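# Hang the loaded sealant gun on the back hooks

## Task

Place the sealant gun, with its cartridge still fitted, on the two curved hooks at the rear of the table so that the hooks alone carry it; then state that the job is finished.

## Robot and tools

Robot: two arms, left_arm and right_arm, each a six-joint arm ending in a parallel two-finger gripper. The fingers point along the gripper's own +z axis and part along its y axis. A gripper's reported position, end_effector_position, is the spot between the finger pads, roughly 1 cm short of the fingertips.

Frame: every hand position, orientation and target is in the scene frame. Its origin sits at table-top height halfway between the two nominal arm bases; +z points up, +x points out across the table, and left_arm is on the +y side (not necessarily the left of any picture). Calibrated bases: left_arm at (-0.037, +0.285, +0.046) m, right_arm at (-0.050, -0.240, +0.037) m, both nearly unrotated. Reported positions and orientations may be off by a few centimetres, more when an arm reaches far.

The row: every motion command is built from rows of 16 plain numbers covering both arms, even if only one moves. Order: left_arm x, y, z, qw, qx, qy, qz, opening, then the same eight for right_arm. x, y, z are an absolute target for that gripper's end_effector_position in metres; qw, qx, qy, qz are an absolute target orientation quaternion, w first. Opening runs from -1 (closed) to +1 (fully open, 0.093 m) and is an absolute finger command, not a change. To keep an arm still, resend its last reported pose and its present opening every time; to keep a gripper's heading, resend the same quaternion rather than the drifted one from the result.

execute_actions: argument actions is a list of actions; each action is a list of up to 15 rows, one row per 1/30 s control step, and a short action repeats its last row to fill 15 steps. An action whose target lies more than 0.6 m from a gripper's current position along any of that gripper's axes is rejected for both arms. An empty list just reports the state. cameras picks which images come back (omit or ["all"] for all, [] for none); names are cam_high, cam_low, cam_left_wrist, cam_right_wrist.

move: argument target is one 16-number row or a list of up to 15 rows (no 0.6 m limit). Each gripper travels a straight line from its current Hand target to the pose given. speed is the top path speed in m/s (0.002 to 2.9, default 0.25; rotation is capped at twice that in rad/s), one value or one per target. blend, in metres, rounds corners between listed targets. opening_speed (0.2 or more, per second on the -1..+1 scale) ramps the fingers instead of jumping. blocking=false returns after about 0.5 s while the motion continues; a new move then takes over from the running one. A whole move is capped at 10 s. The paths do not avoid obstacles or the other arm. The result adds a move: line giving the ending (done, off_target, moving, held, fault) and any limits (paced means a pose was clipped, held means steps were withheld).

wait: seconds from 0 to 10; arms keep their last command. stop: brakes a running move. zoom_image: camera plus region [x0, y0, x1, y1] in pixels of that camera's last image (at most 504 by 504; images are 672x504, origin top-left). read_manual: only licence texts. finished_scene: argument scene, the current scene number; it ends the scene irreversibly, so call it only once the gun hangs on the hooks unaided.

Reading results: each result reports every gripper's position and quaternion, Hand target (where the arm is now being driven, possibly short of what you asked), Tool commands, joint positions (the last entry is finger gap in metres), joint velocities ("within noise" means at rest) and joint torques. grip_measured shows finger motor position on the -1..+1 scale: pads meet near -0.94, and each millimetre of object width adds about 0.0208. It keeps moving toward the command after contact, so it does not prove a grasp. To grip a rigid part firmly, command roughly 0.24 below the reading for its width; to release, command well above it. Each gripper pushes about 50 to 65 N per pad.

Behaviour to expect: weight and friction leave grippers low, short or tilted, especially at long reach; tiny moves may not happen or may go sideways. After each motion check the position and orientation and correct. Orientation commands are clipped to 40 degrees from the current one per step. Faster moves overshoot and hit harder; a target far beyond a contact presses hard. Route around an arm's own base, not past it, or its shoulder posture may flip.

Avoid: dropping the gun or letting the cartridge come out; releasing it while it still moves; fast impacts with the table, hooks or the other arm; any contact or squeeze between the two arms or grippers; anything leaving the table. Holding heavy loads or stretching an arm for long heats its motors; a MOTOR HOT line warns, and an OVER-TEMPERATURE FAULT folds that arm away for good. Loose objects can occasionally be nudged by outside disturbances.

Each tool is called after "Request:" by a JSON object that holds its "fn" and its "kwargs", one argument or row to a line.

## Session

Request:
{"fn": "execute_actions", "kwargs": {
  "actions": []
}}

Request:
{"fn": "zoom_image", "kwargs": {
  "camera": "cam_high",
  "region": [200, 150, 500, 350]
}}

Scene clock: 0.00 s.
left_arm: end_effector_position=(+0.3368, +0.2544, +0.1498) grip_measured=+1.000 end_effector_quat_wxyz=(+0.628, +0.025, +0.777, -0.031) | right_arm: end_effector_position=(+0.3231, -0.2560, +0.1326) grip_measured=+1.000 end_effector_quat_wxyz=(+0.615, +0.054, +0.787, -0.008)
Joint positions: left_arm=[-0.024 1.571 0.248 1.113 0.001 -0.018 0.093] | right_arm=[-0.043 1.571 0.249 1.075 0.067 0.072 0.093]
Joint velocities: within noise
Joint torques (N m): no reading
Heat: left arm: 37 °C; right arm: 41 °C.
Hand target: left_arm +0.3384, +0.2542, +0.1536; +0.632, +0.025, +0.774, -0.032 | right_arm +0.3257, -0.2560, +0.1390; +0.623, +0.054, +0.781, -0.008
Tool commands: left_gripper/opening=+1.0 right_gripper/opening=+1.0
camera_calibration:
cam_left_wrist: T_world_to_cam=[[-0.0696324, -0.997207, 0.0270111, 0.274036], [-0.602453, 0.0204555, -0.797892, 0.358001], [0.795111, -0.0718321, -0.602195, -0.0754305], [0, 0, 0, 1]] pos_world=[0.294736, 0.260529, 0.23282]
cam_right_wrist: T_world_to_cam=[[-0.141245, -0.989661, -0.0249075, -0.20731], [-0.644896, 0.111071, -0.756156, 0.370903], [0.751105, -0.0907408, -0.653917, -0.0949999], [0, 0, 0, 1]] pos_world=[0.281267, -0.254984, 0.213175]

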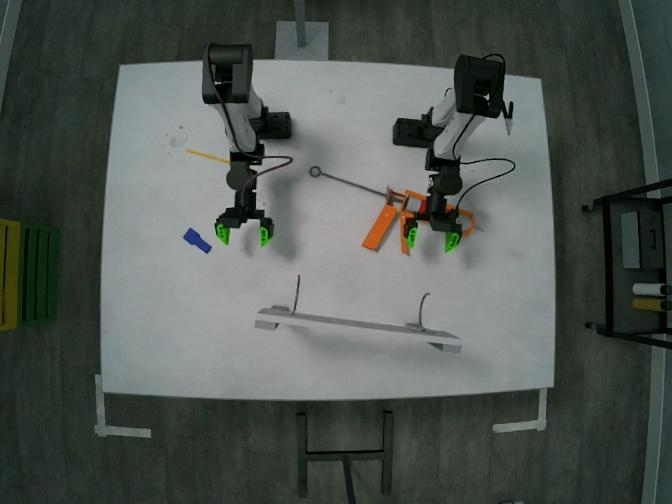

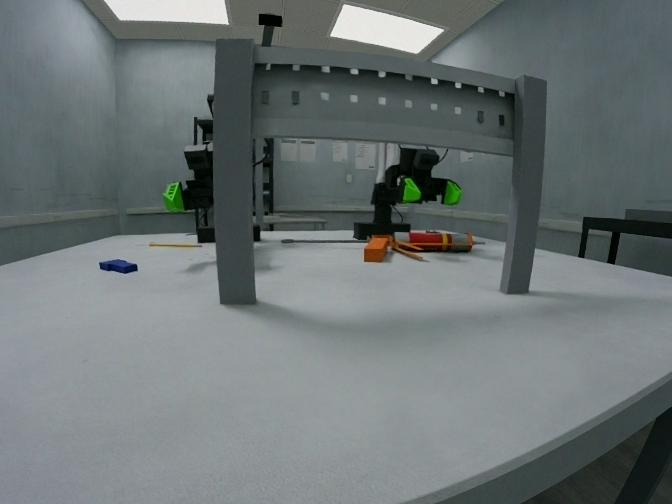

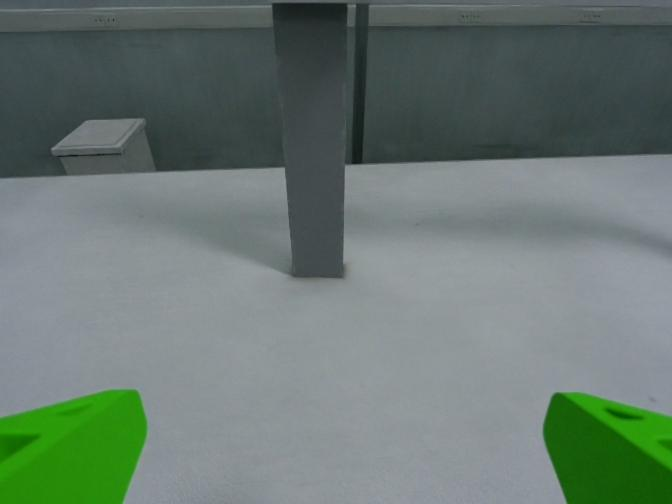

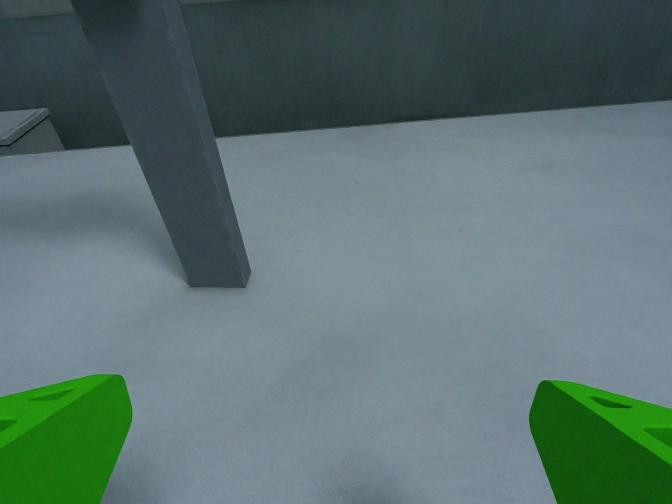

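Scaled by 1.680 from the camera's 672x504 image, which has a finer 960x720 frame.

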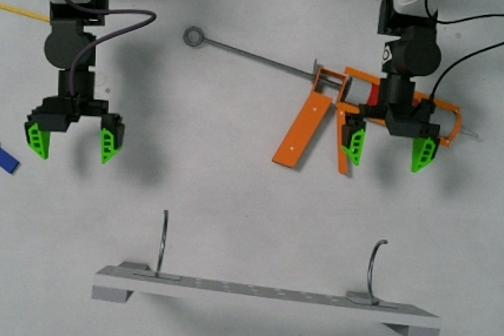

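Request:
{"fn": "move", "kwargs": {
  "target": [
    [0.23,0.27,0.2,0,0.574,-0.819,0,1,0.2,-0.42,0.2,0.65,0,0.76,0,1],
    [0.198,0.281,0.11,0,0.574,-0.819,0,1,0.2,-0.42,0.2,0.65,0,0.76,0,1]
  ],
  "speed": 0.5
}}

Scene clock: 16.27 s.
left_arm: end_effector_position=(+0.1971, +0.2813, +0.1070) grip_measured=+1.000 end_effector_quat_wxyz=(-0.007, -0.576, +0.818, +0.011) | right_arm: end_effector_position=(+0.1983, -0.4144, +0.1899) grip_measured=+1.000 end_effector_quat_wxyz=(+0.644, +0.015, +0.764, +0.012)
Joint positions: left_arm=[0.035 1.491 0.957 -1.062 -0.009 -1.249 0.093] | right_arm=[-1.16 1.185 0.313 0.49 -1.1 -0.306 0.093]
Joint velocities: within noise
Joint torques (N m): left_arm=[0.54 -7.41 4.51 0.63 0.06 0.1] | right_arm=[-0.27 -2.63 8.05 1.73 -0.33 -0.25]
Heat: left arm: 40 °C; right arm: 41 °C.
Hand target: left_arm +0.1980, +0.2810, +0.1100; +0.000, -0.574, +0.819, +0.000 | right_arm +0.1998, -0.4198, +0.2000; +0.650, +0.000, +0.760, +0.000
Off the commanded pose: left_arm 0.003 m, 2 deg | right_arm 0.012 m, 2 deg.
move: off_target (right_arm)
camera_calibration:
cam_left_wrist: T_world_to_cam=[[0.944481, -0.326945, -0.0326097, -0.0895884], [-0.283712, -0.861575, 0.420947, 0.294031], [-0.165722, -0.388325, -0.906499, 0.322843], [0, 0, 0, 1]] pos_world=[0.221537, 0.349407, 0.165964]
cam_right_wrist: T_world_to_cam=[[-0.0553872, -0.99839, -0.0122285, -0.403398], [-0.592411, 0.0427186, -0.804503, 0.321799], [0.80373, -0.0373149, -0.593823, 0.022096], [0, 0, 0, 1]] pos_world=[0.150535, -0.415671, 0.267076]

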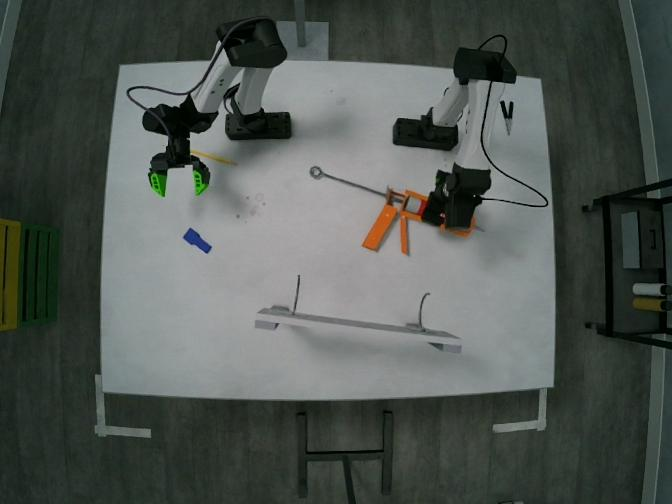

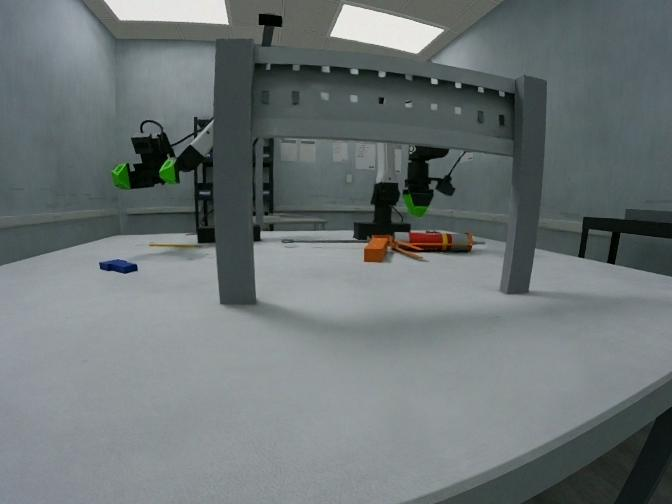

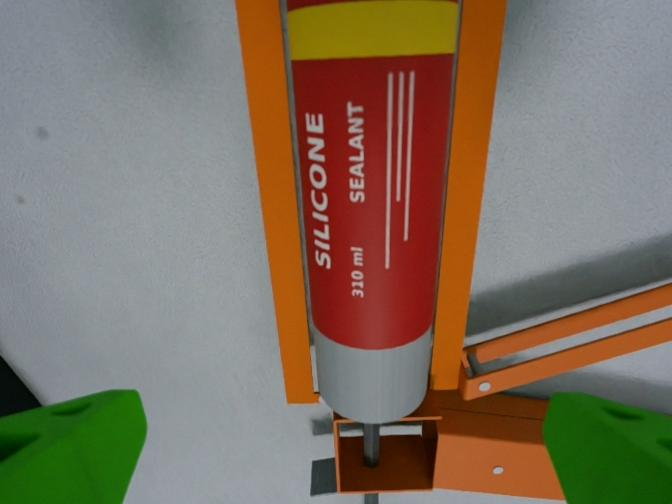

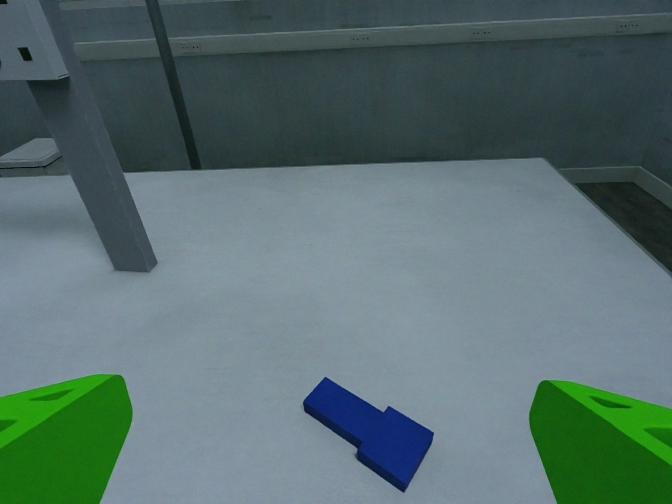

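Request:
{"fn": "move", "kwargs": {
  "target": [0.205,0.281,0.048,0,0.574,-0.819,0,1,0.2,-0.42,0.2,0.65,0,0.76,0,1],
  "speed": 0.12,
  "cameras": ["cam_left_wrist"]
}}

Scene clock: 28.20 s.
left_arm: end_effector_position=(+0.2060, +0.2810, +0.0525) grip_measured=+1.000 end_effector_quat_wxyz=(+0.007, -0.576, +0.818, +0.000) | right_arm: end_effector_position=(+0.1983, -0.4143, +0.1899) grip_measured=+1.000 end_effector_quat_wxyz=(+0.644, +0.014, +0.764, +0.012)
Joint positions: left_arm=[0.035 1.585 0.811 -0.787 -0.009 -1.248 0.093] | right_arm=[-1.16 1.185 0.313 0.489 -1.101 -0.307 0.093]
Joint velocities: within noise
Joint torques (N m): left_arm=[0.59 -4.26 4.37 0.72 0.06 0.1] | right_arm=[-0.32 -2.67 8.03 1.74 -0.33 -0.26]
Heat: left arm: 39 °C; right arm: 44 °C.
Hand target: left_arm +0.2050, +0.2809, +0.0482; +0.000, -0.574, +0.819, +0.000 | right_arm +0.1998, -0.4197, +0.1999; +0.650, +0.000, +0.760, +0.000
Off the commanded pose: left_arm 0.005 m, 1 deg | right_arm 0.012 m, 2 deg.
move: off_target (right_arm)
camera_calibration:
cam_left_wrist: T_world_to_cam=[[0.94492, -0.327301, 0.000657764, -0.101683], [-0.298471, -0.860858, 0.412116, 0.322533], [-0.13432, -0.389613, -0.911131, 0.268813], [0, 0, 0, 1]] pos_world=[0.228456, 0.349107, 0.11207]
Images, in order (width x height): cam_left_wrist 672x504.

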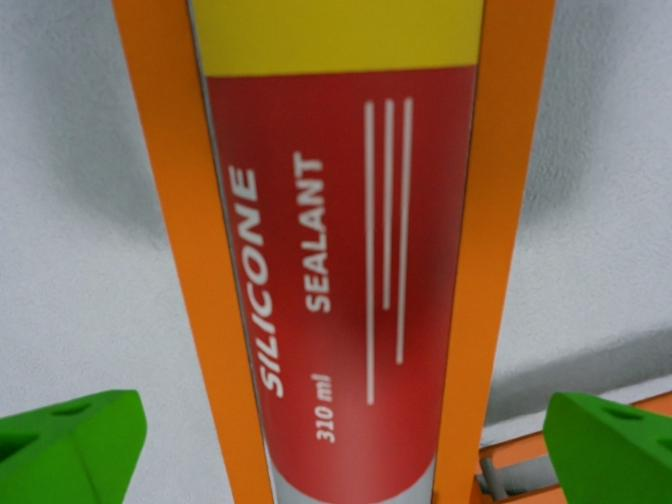

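Request:
{"fn": "move", "kwargs": {
  "target": [
    [0.2065,0.281,0.011,0,0.574,-0.819,0,1,0.2,-0.42,0.2,0.65,0,0.76,0,1]
  ],
  "speed": 0.09,
  "cameras": ["cam_left_wrist","cam_low"]
}}

Request:
{"fn": "zoom_image", "kwargs": {
  "camera": "cam_low",
  "region": [340, 180, 520, 280]
}}

Scene clock: 36.80 s.
left_arm: end_effector_position=(+0.2083, +0.2809, +0.0156) grip_measured=+1.000 end_effector_quat_wxyz=(+0.007, -0.575, +0.818, +0.000) | right_arm: end_effector_position=(+0.1983, -0.4143, +0.1898) grip_measured=+1.000 end_effector_quat_wxyz=(+0.644, +0.015, +0.765, +0.012)
Joint positions: left_arm=[0.035 1.688 0.744 -0.616 -0.008 -1.248 0.093] | right_arm=[-1.16 1.185 0.313 0.488 -1.101 -0.307 0.093]
Joint velocities: within noise
Joint torques (N m): left_arm=[0.53 -4.78 3.96 0.66 0.04 0.1] | right_arm=[-0.29 -2.65 8.05 1.73 -0.32 -0.25]
Heat: left arm: 38 °C; right arm: 45 °C.
Hand target: left_arm +0.2065, +0.2810, +0.0112; +0.000, -0.574, +0.819, +0.000 | right_arm +0.1998, -0.4198, +0.1999; +0.650, +0.000, +0.760, +0.000
Off the commanded pose: left_arm 0.005 m, 1 deg | right_arm 0.012 m, 2 deg.
move: off_target (right_arm)
camera_calibration:
cam_left_wrist: T_world_to_cam=[[0.944797, -0.327655, 0.00113799, -0.103751], [-0.298947, -0.860586, 0.412338, 0.338298], [-0.134125, -0.389916, -0.91103, 0.235606], [0, 0, 0, 1]] pos_world=[0.230757, 0.349006, 0.0752691]
Images, in order (width x height): cam_low 672x504, cam_left_wrist 672x504.

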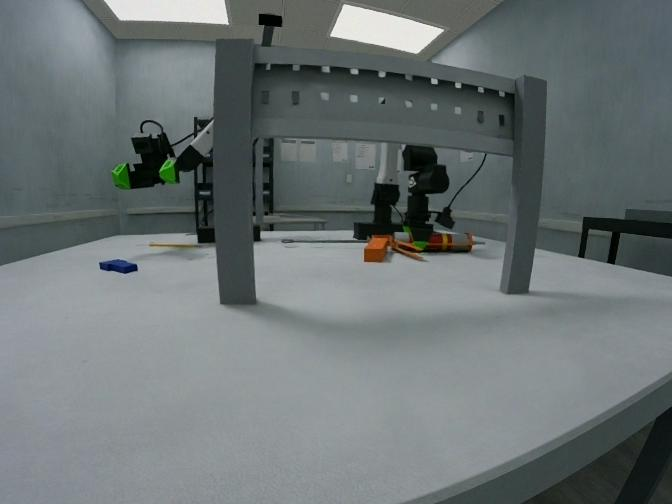

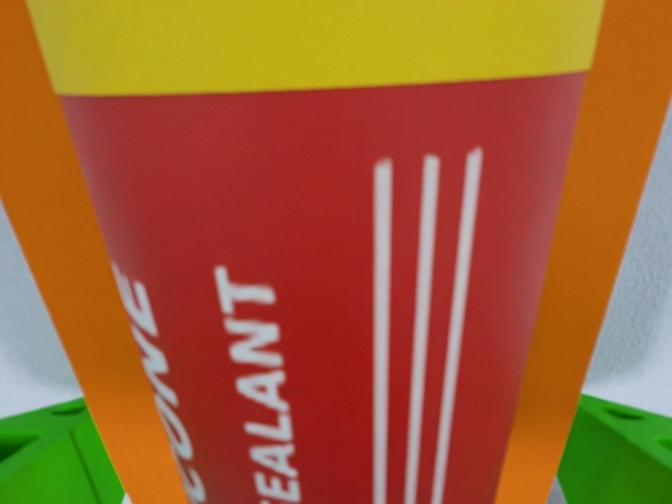

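Scaled by 2.800 from the camera's 672x504 image, which has a finer 960x720 frame.

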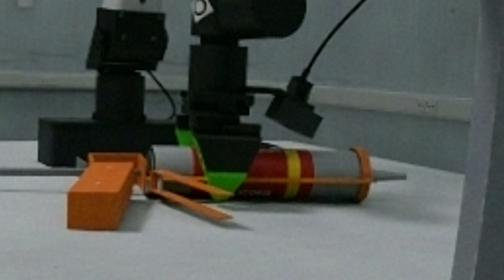

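Request:
{"fn": "move", "kwargs": {
  "target": [0.2065,0.281,0.011,0,0.574,-0.819,0,0.1,0.2,-0.42,0.2,0.65,0,0.76,0,1],
  "opening_speed": 0.7,
  "cameras": []
}}

Request:
{"fn": "move", "kwargs": {
  "target": [
    [0.205,0.27,0.22,0,0.574,-0.819,0,0.1,0.2,-0.42,0.2,0.65,0,0.76,0,1],
    [0.21,0.05,0.23,0,0.574,-0.819,0,0.1,0.2,-0.42,0.2,0.65,0,0.76,0,1]
  ],
  "speed": [0.15,0.25],
  "blend": [0.03,0],
  "cameras": ["cam_high","cam_low"]
}}

Request:
{"fn": "move", "kwargs": {
  "target": [
    [0.21,0.0,0.235,0,0,-1,0,0.1,0.2,-0.42,0.2,0.65,0,0.76,0,1],
    [0.25,-0.02,0.245,0,-0.259,-0.966,0,0.1,0.2,-0.42,0.2,0.65,0,0.76,0,1],
    [0.29,-0.02,0.25,0,-0.772,-0.636,0,0.1,0.2,-0.42,0.2,0.65,0,0.76,0,1]
  ],
  "speed": 0.4,
  "blend": [0.01,0.01,0],
  "cameras": ["cam_high","cam_low"]
}}

Scene clock: 57.07 s.
left_arm: end_effector_position=(+0.2085, +0.2809, +0.0156) grip_measured=+0.601 end_effector_quat_wxyz=(+0.007, -0.576, +0.818, -0.001) | right_arm: end_effector_position=(+0.1983, -0.4143, +0.1898) grip_measured=+1.000 end_effector_quat_wxyz=(+0.644, +0.014, +0.765, +0.012)
Joint positions: left_arm=[0.036 1.688 0.744 -0.615 -0.007 -1.248 0.074] | right_arm=[-1.16 1.185 0.313 0.488 -1.101 -0.307 0.093]
Joint velocities: within noise
Joint torques (N m): left_arm=[0.53 -4.72 3.92 0.67 0.04 0.1] | right_arm=[-0.31 -2.67 8.06 1.73 -0.31 -0.24]
Heat: left arm: 38 °C; right arm: 47 °C.
Hand target: left_arm +0.2065, +0.2809, +0.0112; +0.000, -0.574, +0.819, +0.000 | right_arm +0.1998, -0.4198, +0.1999; +0.650, +0.000, +0.760, +0.000
Off the commanded pose: left_arm 0.005 m, 1 deg | right_arm 0.012 m, 2 deg.
move: off_target (right_arm)
No camera images: "cameras" was empty.

Scene clock: 60.17 s.
left_arm: end_effector_position=(+0.2015, +0.0612, +0.2136) grip_measured=+0.593 end_effector_quat_wxyz=(+0.002, -0.567, +0.822, +0.042) | right_arm: end_effector_position=(+0.1983, -0.4142, +0.1898) grip_measured=+1.000 end_effector_quat_wxyz=(+0.644, +0.014, +0.765, +0.013)
Joint positions: left_arm=[-0.706 1.872 1.807 -1.586 -0.021 -1.972 0.074] | right_arm=[-1.16 1.185 0.313 0.488 -1.101 -0.307 0.093]
Joint velocities: within noise
Joint torques (N m): left_arm=[0.43 -10.39 9.26 0.43 0.18 -0.08] | right_arm=[-0.32 -2.63 8.03 1.73 -0.31 -0.25]
Heat: left arm: 39 °C; right arm: 47 °C.
Hand target: left_arm +0.2093, +0.0508, +0.2303; +0.000, -0.574, +0.819, +0.000 | right_arm +0.1998, -0.4197, +0.1999; +0.650, +0.000, +0.760, +0.000
Off the commanded pose: left_arm 0.022 m, 5 deg | right_arm 0.012 m, 2 deg.
move: off_target (left_arm, right_arm)
Images, in order (width x height): cam_high 672x504, cam_low 672x504.

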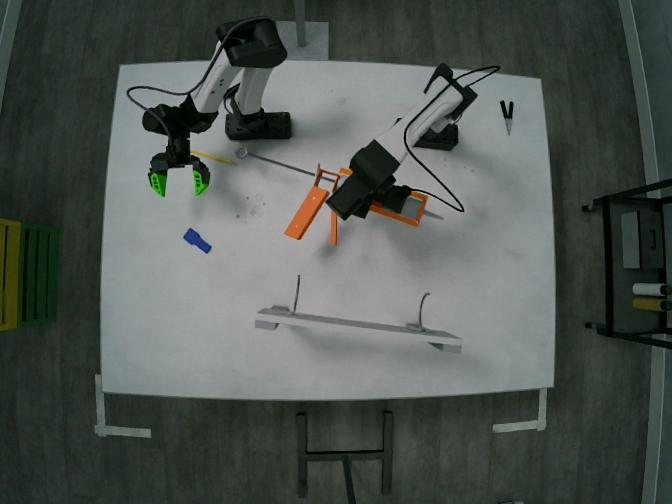

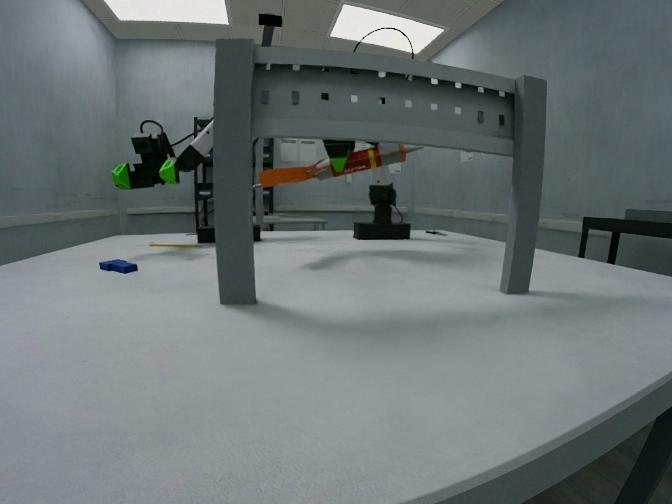

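Scene clock: 64.80 s.
left_arm: end_effector_position=(+0.2850, -0.0200, +0.2335) grip_measured=+0.593 end_effector_quat_wxyz=(+0.079, +0.766, +0.638, +0.004) | right_arm: end_effector_position=(+0.1982, -0.4142, +0.1899) grip_measured=+1.000 end_effector_quat_wxyz=(+0.644, +0.014, +0.764, +0.013)
Joint positions: left_arm=[-0.696 2.19 2.352 -1.574 0.011 0.998 0.074] | right_arm=[-1.161 1.185 0.313 0.488 -1.102 -0.307 0.093]
Joint velocities: within noise
Joint torques (N m): left_arm=[0.53 -12.79 8.87 0.78 0 0.14] | right_arm=[-0.27 -2.63 8.03 1.74 -0.31 -0.25]
Heat: left arm: 40 °C; right arm: 47 °C.
Hand target: left_arm +0.2894, -0.0194, +0.2494; +0.100, +0.767, +0.634, +0.012 | right_arm +0.1998, -0.4198, +0.1999; +0.650, +0.000, +0.760, +0.000
Off the commanded pose: left_arm 0.017 m, 9 deg | right_arm 0.012 m, 2 deg.
joint sent to its limit (left arm) — joint 4 (wrist pitch), lower limit. The joint targets are off in orientation, not in position.
move: off_target (left_arm, right_arm)
Images, in order (width x height): cam_high 672x504, cam_low 672x504.

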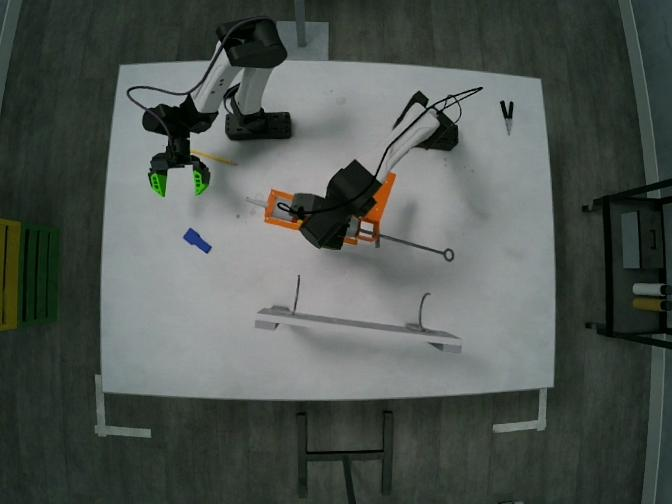

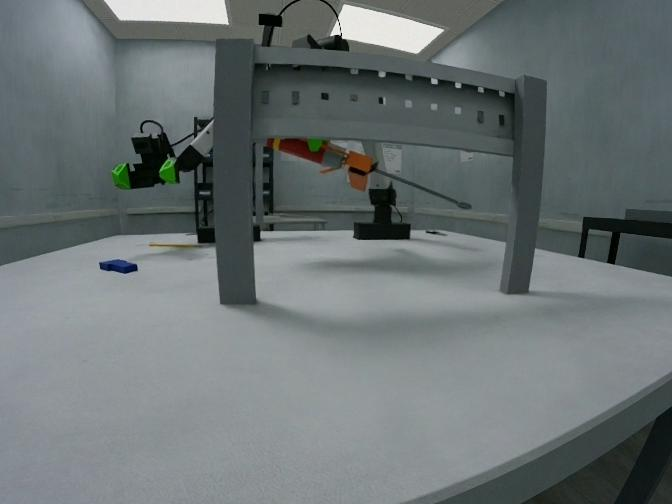

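Request:
{"fn": "move", "kwargs": {
  "target": [
    [0.28,0.0,0.30,0.33,0.70,0.58,0.22,0.1,0.2,-0.42,0.2,0.65,0,0.76,0,1],
    [0.33,0.02,0.43,0.590,0.430,0.538,0.424,0.1,0.2,-0.42,0.2,0.65,0,0.76,0,1],
    [0.40,0.035,0.455,0.590,0.430,0.538,0.424,0.1,0.2,-0.42,0.2,0.65,0,0.76,0,1]
  ],
  "speed": 0.22,
  "blend": [0.02,0.02,0],
  "cameras": ["cam_high","cam_low","cam_left_wrist"]
}}

Request:
{"fn": "zoom_image", "kwargs": {
  "camera": "cam_high",
  "region": [200, 150, 500, 350]
}}

Scene clock: 81.47 s.
left_arm: end_effector_position=(+0.3910, +0.0401, +0.3748) grip_measured=+0.593 end_effector_quat_wxyz=(+0.504, +0.510, +0.564, +0.411) | right_arm: end_effector_position=(+0.1982, -0.4142, +0.1899) grip_measured=+1.000 end_effector_quat_wxyz=(+0.644, +0.014, +0.764, +0.013)
Joint positions: left_arm=[-0.677 1.603 1.333 0.069 -0.673 1.293 0.074] | right_arm=[-1.161 1.185 0.313 0.488 -1.102 -0.307 0.093]
Joint velocities: within noise
Joint torques (N m): left_arm=[-0.27 -10.43 12.56 4.05 -0.3 0.31] | right_arm=[-0.29 -2.61 8.03 1.75 -0.31 -0.23]
Heat: left arm: 45 °C; right arm: 48 °C.
Hand target: left_arm +0.3887, +0.0430, +0.4516; +0.586, +0.430, +0.542, +0.422 | right_arm +0.1998, -0.4198, +0.1999; +0.650, +0.000, +0.760, +0.000
Off the commanded pose: left_arm 0.081 m, 14 deg | right_arm 0.012 m, 2 deg.
move: off_target (left_arm, right_arm)
camera_calibration:
cam_left_wrist: T_world_to_cam=[[-0.155241, -0.154132, -0.975778, 0.433606], [-0.394598, 0.915207, -0.0817859, 0.189043], [0.905645, 0.372343, -0.202898, -0.209071], [0, 0, 0, 1]] pos_world=[0.331253, -0.0283344, 0.396144]
Images, in order (width x height): cam_high 672x504, cam_low 672x504, cam_left_wrist 672x504.

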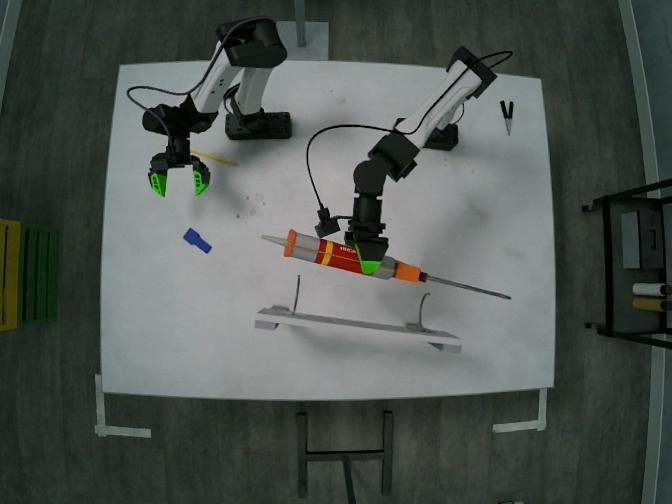

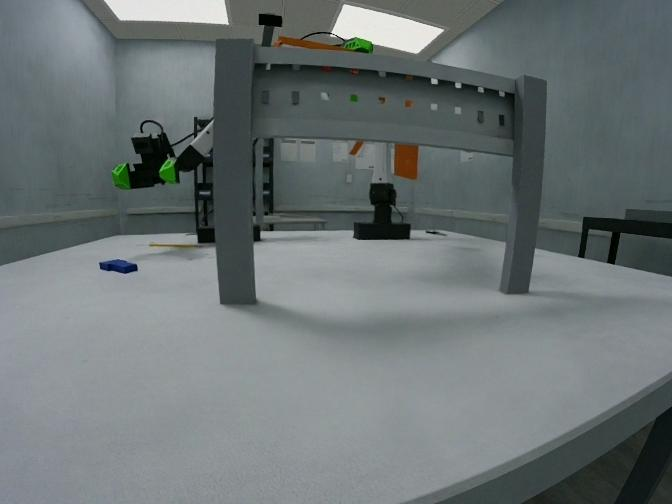

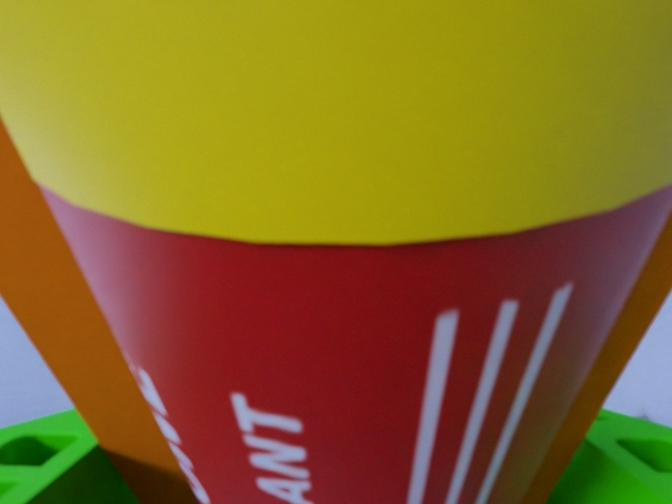

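Scaled by 1.680 from the camera's 672x504 image, which has a finer 960x720 frame.

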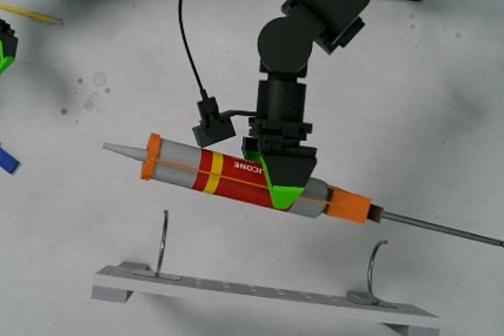

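Request:
{"fn": "move", "kwargs": {
  "target": [
    [0.43,0.03,0.465,0.555,0.387,0.570,0.469,0.1,0.2,-0.42,0.2,0.65,0,0.76,0,1],
    [0.49,0.022,0.455,0.555,0.387,0.570,0.469,0.1,0.2,-0.42,0.2,0.65,0,0.76,0,1]
  ],
  "speed": 0.13,
  "blend": [0.02,0],
  "cameras": ["cam_high","cam_low"]
}}

Request:
{"fn": "zoom_image", "kwargs": {
  "camera": "cam_high",
  "region": [200, 150, 500, 350]
}}

Scene clock: 101.30 s.
left_arm: end_effector_position=(+0.4824, +0.0244, +0.3778) grip_measured=+0.593 end_effector_quat_wxyz=(+0.476, +0.462, +0.594, +0.455) | right_arm: end_effector_position=(+0.1982, -0.4142, +0.1899) grip_measured=+1.000 end_effector_quat_wxyz=(+0.644, +0.014, +0.764, +0.013)
Joint positions: left_arm=[-0.608 1.979 1.789 0.006 -0.758 1.297 0.074] | right_arm=[-1.161 1.185 0.313 0.488 -1.102 -0.307 0.093]
Joint velocities: within noise
Joint torques (N m): left_arm=[-0.03 -14.05 12.48 3.9 -0.29 0.34] | right_arm=[-0.21 -2.67 8.03 1.74 -0.31 -0.24]
Heat: left arm: 53 °C; right arm: 49 °C.
Hand target: left_arm +0.4784, +0.0291, +0.4516; +0.551, +0.387, +0.574, +0.466 | right_arm +0.1998, -0.4198, +0.1999; +0.650, +0.000, +0.760, +0.000
Off the commanded pose: left_arm 0.078 m, 13 deg | right_arm 0.012 m, 2 deg.
move: off_target (left_arm, right_arm)
Images, in order (width x height): cam_high 672x504, cam_low 672x504.

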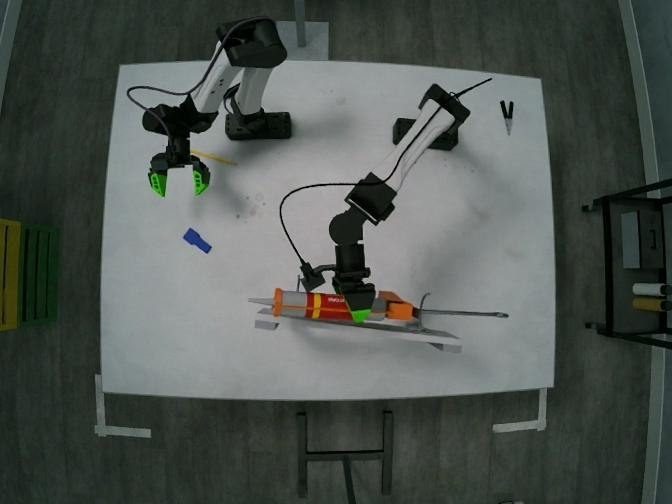

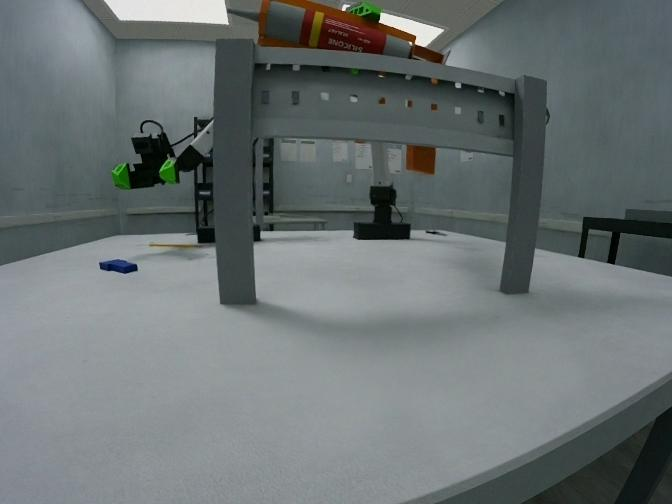

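Scaled by 1.680 from the camera's 672x504 image, which has a finer 960x720 frame.

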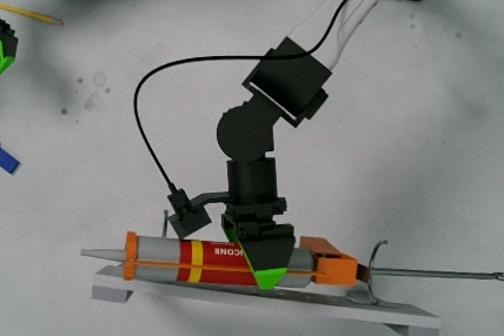

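Request:
{"fn": "move", "kwargs": {
  "target": [
    [0.484,0.028,0.42,0.555,0.387,0.570,0.469,0.1,0.2,-0.42,0.2,0.65,0,0.76,0,1],
    [0.484,0.028,0.36,0.555,0.387,0.570,0.469,0.1,0.2,-0.42,0.2,0.65,0,0.76,0,1]
  ],
  "speed": 0.09,
  "cameras": ["cam_high","cam_low"]
}}

Request:
{"fn": "zoom_image", "kwargs": {
  "camera": "cam_high",
  "region": [200, 150, 500, 350]
}}

Scene clock: 119.80 s.
left_arm: end_effector_position=(+0.4759, +0.0291, +0.3008) grip_measured=+0.593 end_effector_quat_wxyz=(+0.484, +0.456, +0.594, +0.452) | right_arm: end_effector_position=(+0.1982, -0.4142, +0.1899) grip_measured=+1.000 end_effector_quat_wxyz=(+0.644, +0.014, +0.764, +0.013)
Joint positions: left_arm=[-0.608 1.979 1.468 0.342 -0.755 1.29 0.074] | right_arm=[-1.161 1.185 0.313 0.488 -1.102 -0.307 0.093]
Joint velocities: within noise
Joint torques (N m): left_arm=[0.36 -13.67 9.03 4.15 -0.3 0.37] | right_arm=[-0.29 -2.62 8.08 1.73 -0.3 -0.24]
Heat: left arm: 58 °C; right arm: 49 °C.
Hand target: left_arm +0.4772, +0.0323, +0.3587; +0.550, +0.388, +0.575, +0.466 | right_arm +0.1998, -0.4198, +0.1999; +0.650, +0.000, +0.760, +0.000
Off the commanded pose: left_arm 0.060 m, 12 deg | right_arm 0.012 m, 2 deg.
move: off_target (left_arm, right_arm)
Images, in order (width x height): cam_high 672x504, cam_low 672x504.

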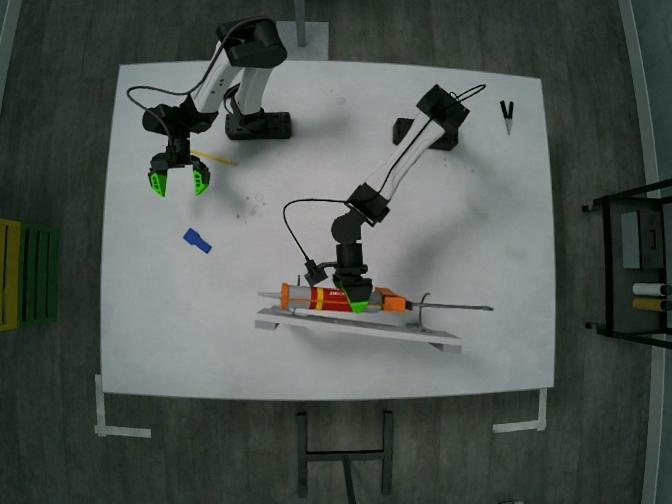

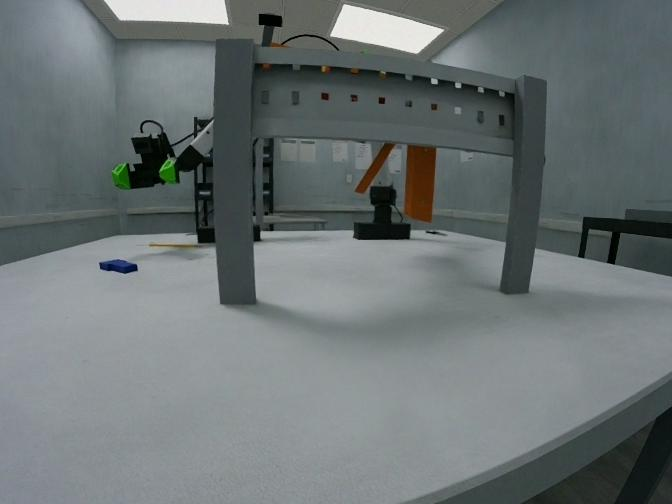

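Scaled by 1.680 from the camera's 672x504 image, which has a finer 960x720 frame.

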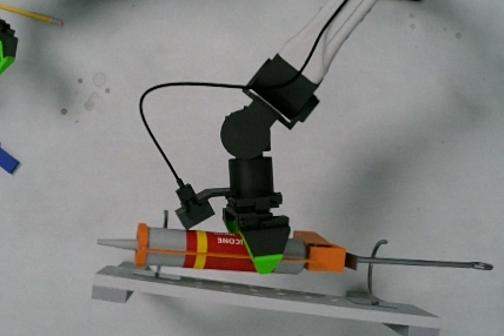

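Request:
{"fn": "move", "kwargs": {
  "target": [
    [0.480,0.027,0.31,0.54,0.40,0.575,0.466,0.1,0.2,-0.42,0.2,0.65,0,0.76,0,1],
    [0.478,0.027,0.25,0.52,0.42,0.582,0.462,0.1,0.2,-0.42,0.2,0.65,0,0.76,0,1],
    [0.476,0.028,0.205,0.50,0.445,0.588,0.455,0.1,0.2,-0.42,0.2,0.65,0,0.76,0,1]
  ],
  "speed": [0.06,0.04,0.04],
  "cameras": ["cam_high","cam_low","cam_left_wrist"]
}}

Request:
{"fn": "zoom_image", "kwargs": {
  "camera": "cam_high",
  "region": [200, 150, 500, 350]
}}

Scene clock: 131.53 s.
left_arm: end_effector_position=(+0.4750, +0.0319, +0.2531) grip_measured=+0.591 end_effector_quat_wxyz=(+0.504, +0.441, +0.550, +0.498) | right_arm: end_effector_position=(+0.1982, -0.4142, +0.1899) grip_measured=+1.000 end_effector_quat_wxyz=(+0.644, +0.014, +0.764, +0.013)
Joint positions: left_arm=[-0.608 2.094 1.284 0.817 -0.768 1.46 0.074] | right_arm=[-1.161 1.185 0.313 0.488 -1.102 -0.307 0.093]
Joint velocities: within noise
Joint torques (N m): left_arm=[-0.1 -7.1 3.67 1.96 0.1 -1.36] | right_arm=[-0.29 -2.67 8.03 1.75 -0.31 -0.26]
Heat: left arm: 59 °C; right arm: 49 °C.
Hand target: left_arm +0.4737, +0.0297, +0.2062; +0.499, +0.443, +0.585, +0.460 | right_arm +0.1998, -0.4198, +0.1999; +0.650, +0.000, +0.760, +0.000
Off the commanded pose: left_arm 0.048 m, 7 deg | right_arm 0.012 m, 2 deg.
move: off_target (left_arm, right_arm)
camera_calibration:
cam_left_wrist: T_world_to_cam=[[0.0241724, -0.124248, -0.991957, 0.24456], [-0.512387, 0.850468, -0.119011, 0.287158], [0.858414, 0.511143, -0.0431051, -0.329207], [0, 0, 0, 1]] pos_world=[0.423821, -0.0455605, 0.262578]
Images, in order (width x height): cam_high 672x504, cam_low 672x504, cam_left_wrist 672x504.

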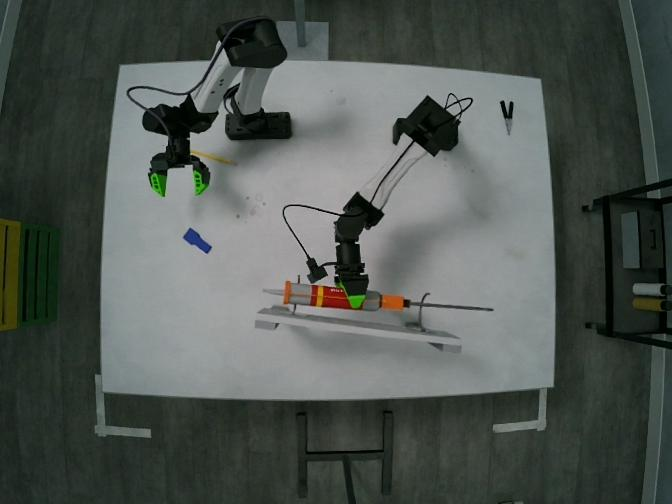

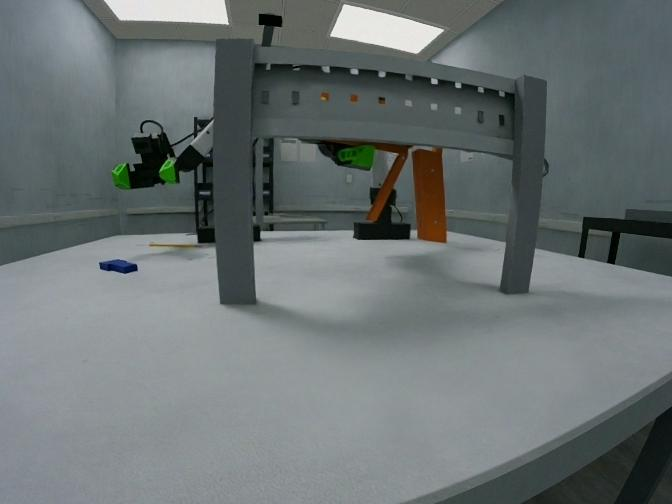

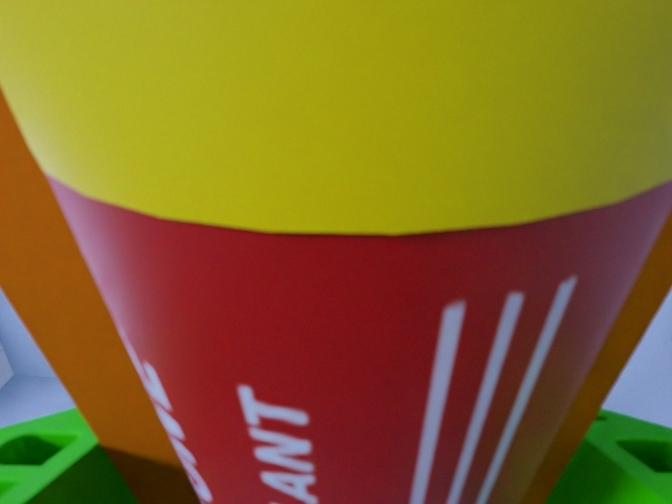

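Scaled by 1.680 from the camera's 672x504 image, which has a finer 960x720 frame.

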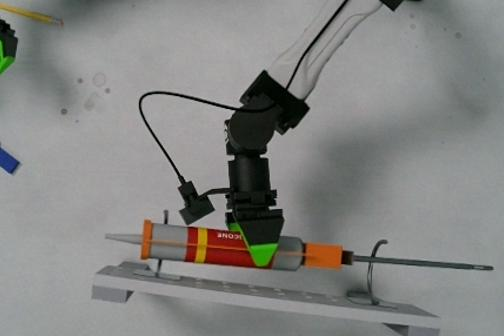

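Request:
{"fn": "move", "kwargs": {
  "target": [
    [0.475,0.0319,0.257,0.504,0.441,0.550,0.498,0.1,0.2,-0.42,0.2,0.65,0,0.76,0,1],
    [0.475,0.0319,0.257,0.504,0.441,0.550,0.498,1,0.2,-0.42,0.2,0.65,0,0.76,0,1]
  ],
  "opening_speed": 0.4,
  "cameras": ["cam_high","cam_low","cam_left_wrist"]
}}

Scene clock: 142.67 s.
left_arm: end_effector_position=(+0.4746, +0.0318, +0.2500) grip_measured=+1.000 end_effector_quat_wxyz=(+0.498, +0.449, +0.548, +0.500) | right_arm: end_effector_position=(+0.1982, -0.4141, +0.1898) grip_measured=+1.000 end_effector_quat_wxyz=(+0.644, +0.014, +0.764, +0.013)
Joint positions: left_arm=[-0.608 2.094 1.28 0.811 -0.766 1.471 0.093] | right_arm=[-1.161 1.185 0.313 0.488 -1.102 -0.308 0.093]
Joint velocities: within noise
Joint torques (N m): left_arm=[0.1 -12.83 6.46 2.29 -0.04 -0.14] | right_arm=[-0.23 -2.67 8.05 1.72 -0.31 -0.24]
Heat: left arm: 53 °C; right arm: 49 °C.
Hand target: left_arm +0.4750, +0.0319, +0.2570; +0.504, +0.441, +0.550, +0.498 | right_arm +0.1998, -0.4198, +0.1999; +0.650, +0.000, +0.760, +0.000
Off the commanded pose: left_arm 0.007 m, 1 deg | right_arm 0.012 m, 2 deg.
move: off_target (right_arm)
camera_calibration:
cam_left_wrist: T_world_to_cam=[[0.0145011, -0.107252, -0.994126, 0.246085], [-0.511501, 0.853497, -0.0995415, 0.281307], [0.85916, 0.50994, -0.042483, -0.32951], [0, 0, 0, 1]] pos_world=[0.423422, -0.0456717, 0.258642]
Images, in order (width x height): cam_high 672x504, cam_low 672x504, cam_left_wrist 672x504.

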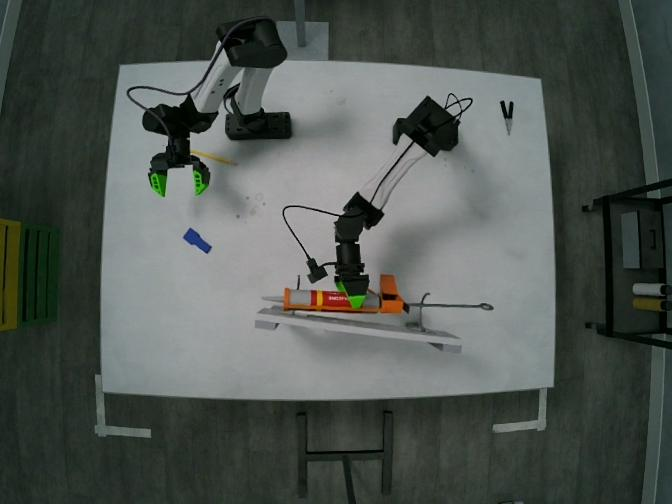

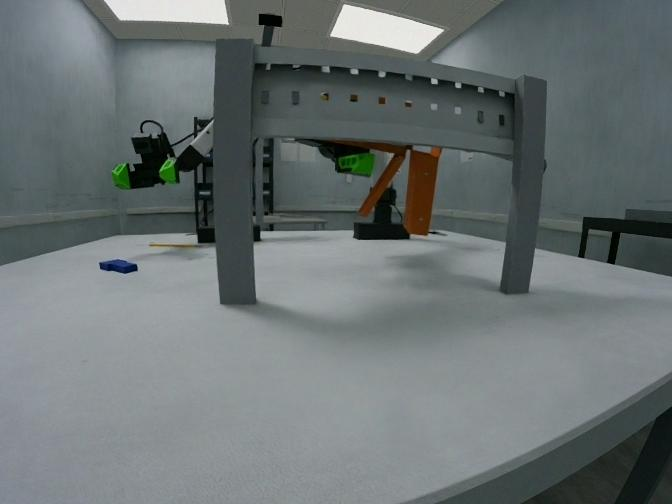

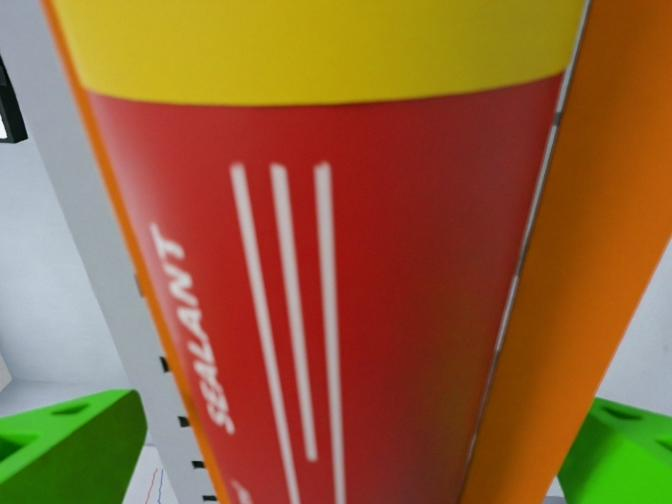

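Request:
{"fn": "move", "kwargs": {
  "target": [
    [0.472,0.0316,0.246,0.504,0.441,0.550,0.498,1,0.2,-0.42,0.2,0.65,0,0.76,0,1],
    [0.35,0.02,0.25,0.504,0.441,0.550,0.498,1,0.2,-0.42,0.2,0.65,0,0.76,0,1],
    [0.35,0.125,0.145,0.534,0.534,0.464,0.464,-0.9,0.2,-0.42,0.2,0.65,0,0.76,0,1],
    [0.40,0.129,0.145,0.534,0.534,0.464,0.464,-0.9,0.2,-0.42,0.2,0.65,0,0.76,0,1]
  ],
  "speed": [0.03,0.08,0.25,0.06]
}}

Request:
{"fn": "zoom_image", "kwargs": {
  "camera": "cam_high",
  "region": [260, 180, 460, 350]
}}

Scene clock: 160.50 s.
left_arm: end_effector_position=(+0.3963, +0.1309, +0.1393) grip_measured=-0.897 end_effector_quat_wxyz=(+0.521, +0.542, +0.474, +0.458) | right_arm: end_effector_position=(+0.1982, -0.4141, +0.1898) grip_measured=+1.000 end_effector_quat_wxyz=(+0.644, +0.014, +0.764, +0.013)
Joint positions: left_arm=[-0.402 2.082 0.571 1.471 -0.327 1.561 0.002] | right_arm=[-1.161 1.185 0.313 0.488 -1.102 -0.308 0.093]
Joint velocities: within noise
Joint torques (N m): left_arm=[0.35 -6.75 4.46 2.95 0.16 0.06] | right_arm=[-0.29 -2.7 8.08 1.73 -0.31 -0.24]
Heat: left arm: 51 °C; right arm: 50 °C.
Hand target: left_arm +0.3997, +0.1292, +0.1450; +0.533, +0.534, +0.464, +0.464 | right_arm +0.1998, -0.4198, +0.1999; +0.650, +0.000, +0.760, +0.000
Off the commanded pose: left_arm 0.007 m, 2 deg | right_arm 0.012 m, 2 deg.
move: off_target (right_arm); target 3's new opening was sent with left_arm's hand 0.013 m and 5 deg from that target
camera_calibration:
cam_left_wrist: T_world_to_cam=[[-0.0317371, -0.00427441, -0.999487, 0.153386], [-0.29979, 0.95399, 0.00543951, 0.0339276], [0.953477, 0.299809, -0.0315583, -0.328779], [0, 0, 0, 1]] pos_world=[0.328523, 0.06686, 0.142747]
cam_right_wrist: T_world_to_cam=[[-0.053785, -0.998476, -0.0123852, -0.403444], [-0.592473, 0.0418939, -0.804501, 0.321316], [0.803793, -0.0359322, -0.593823, 0.0226908], [0, 0, 0, 1]] pos_world=[0.150433, -0.415475, 0.266976]

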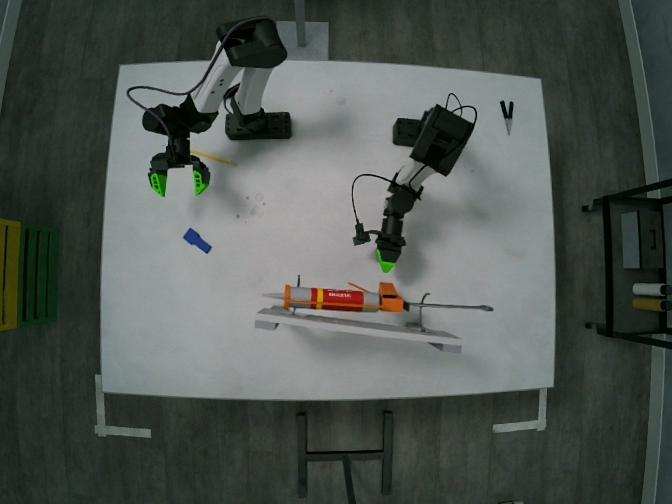

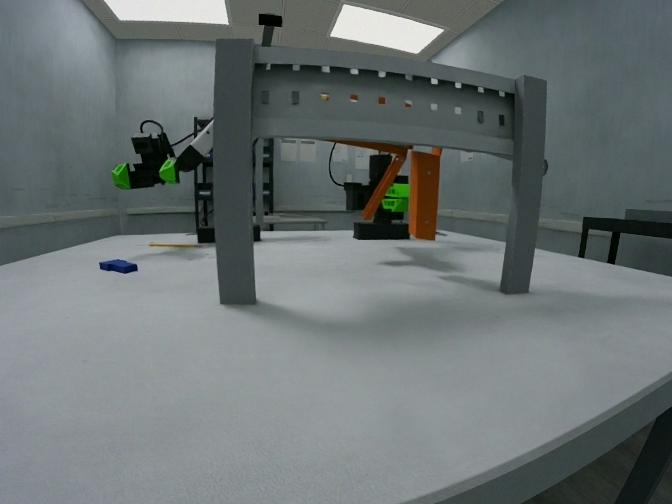

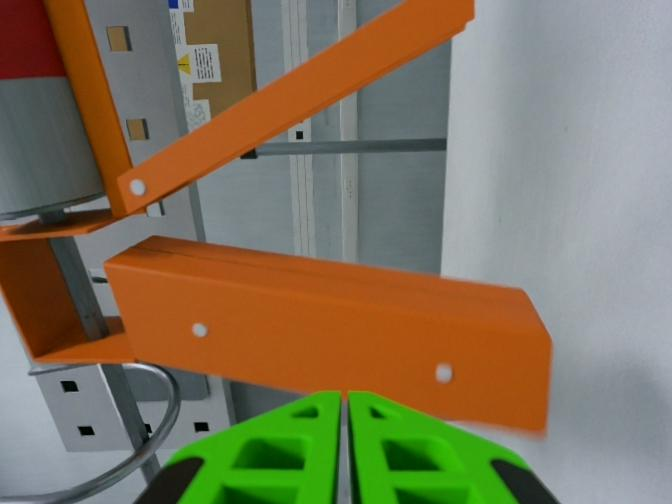

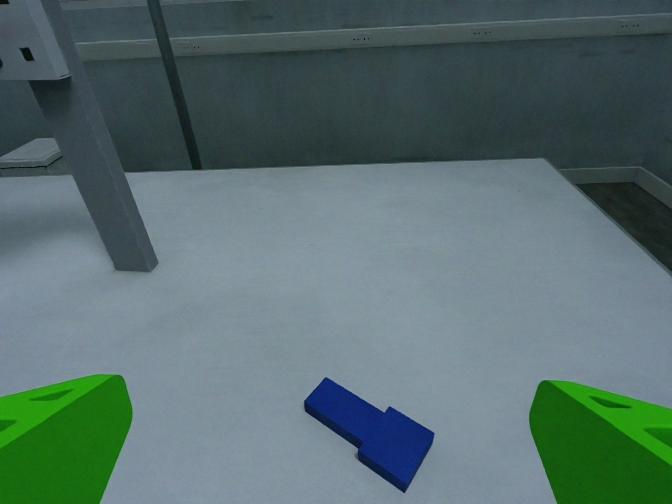

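Scaled by 2.520 from the camera's 672x504 image, which has a finer 960x720 frame.

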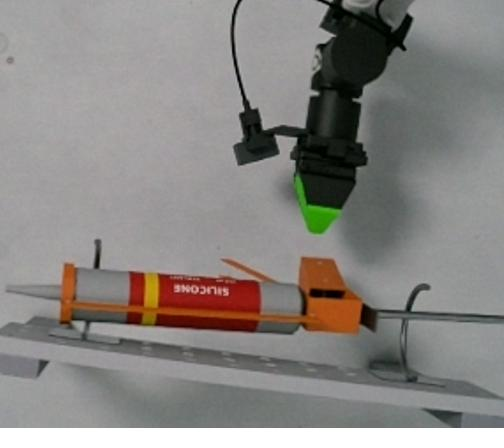

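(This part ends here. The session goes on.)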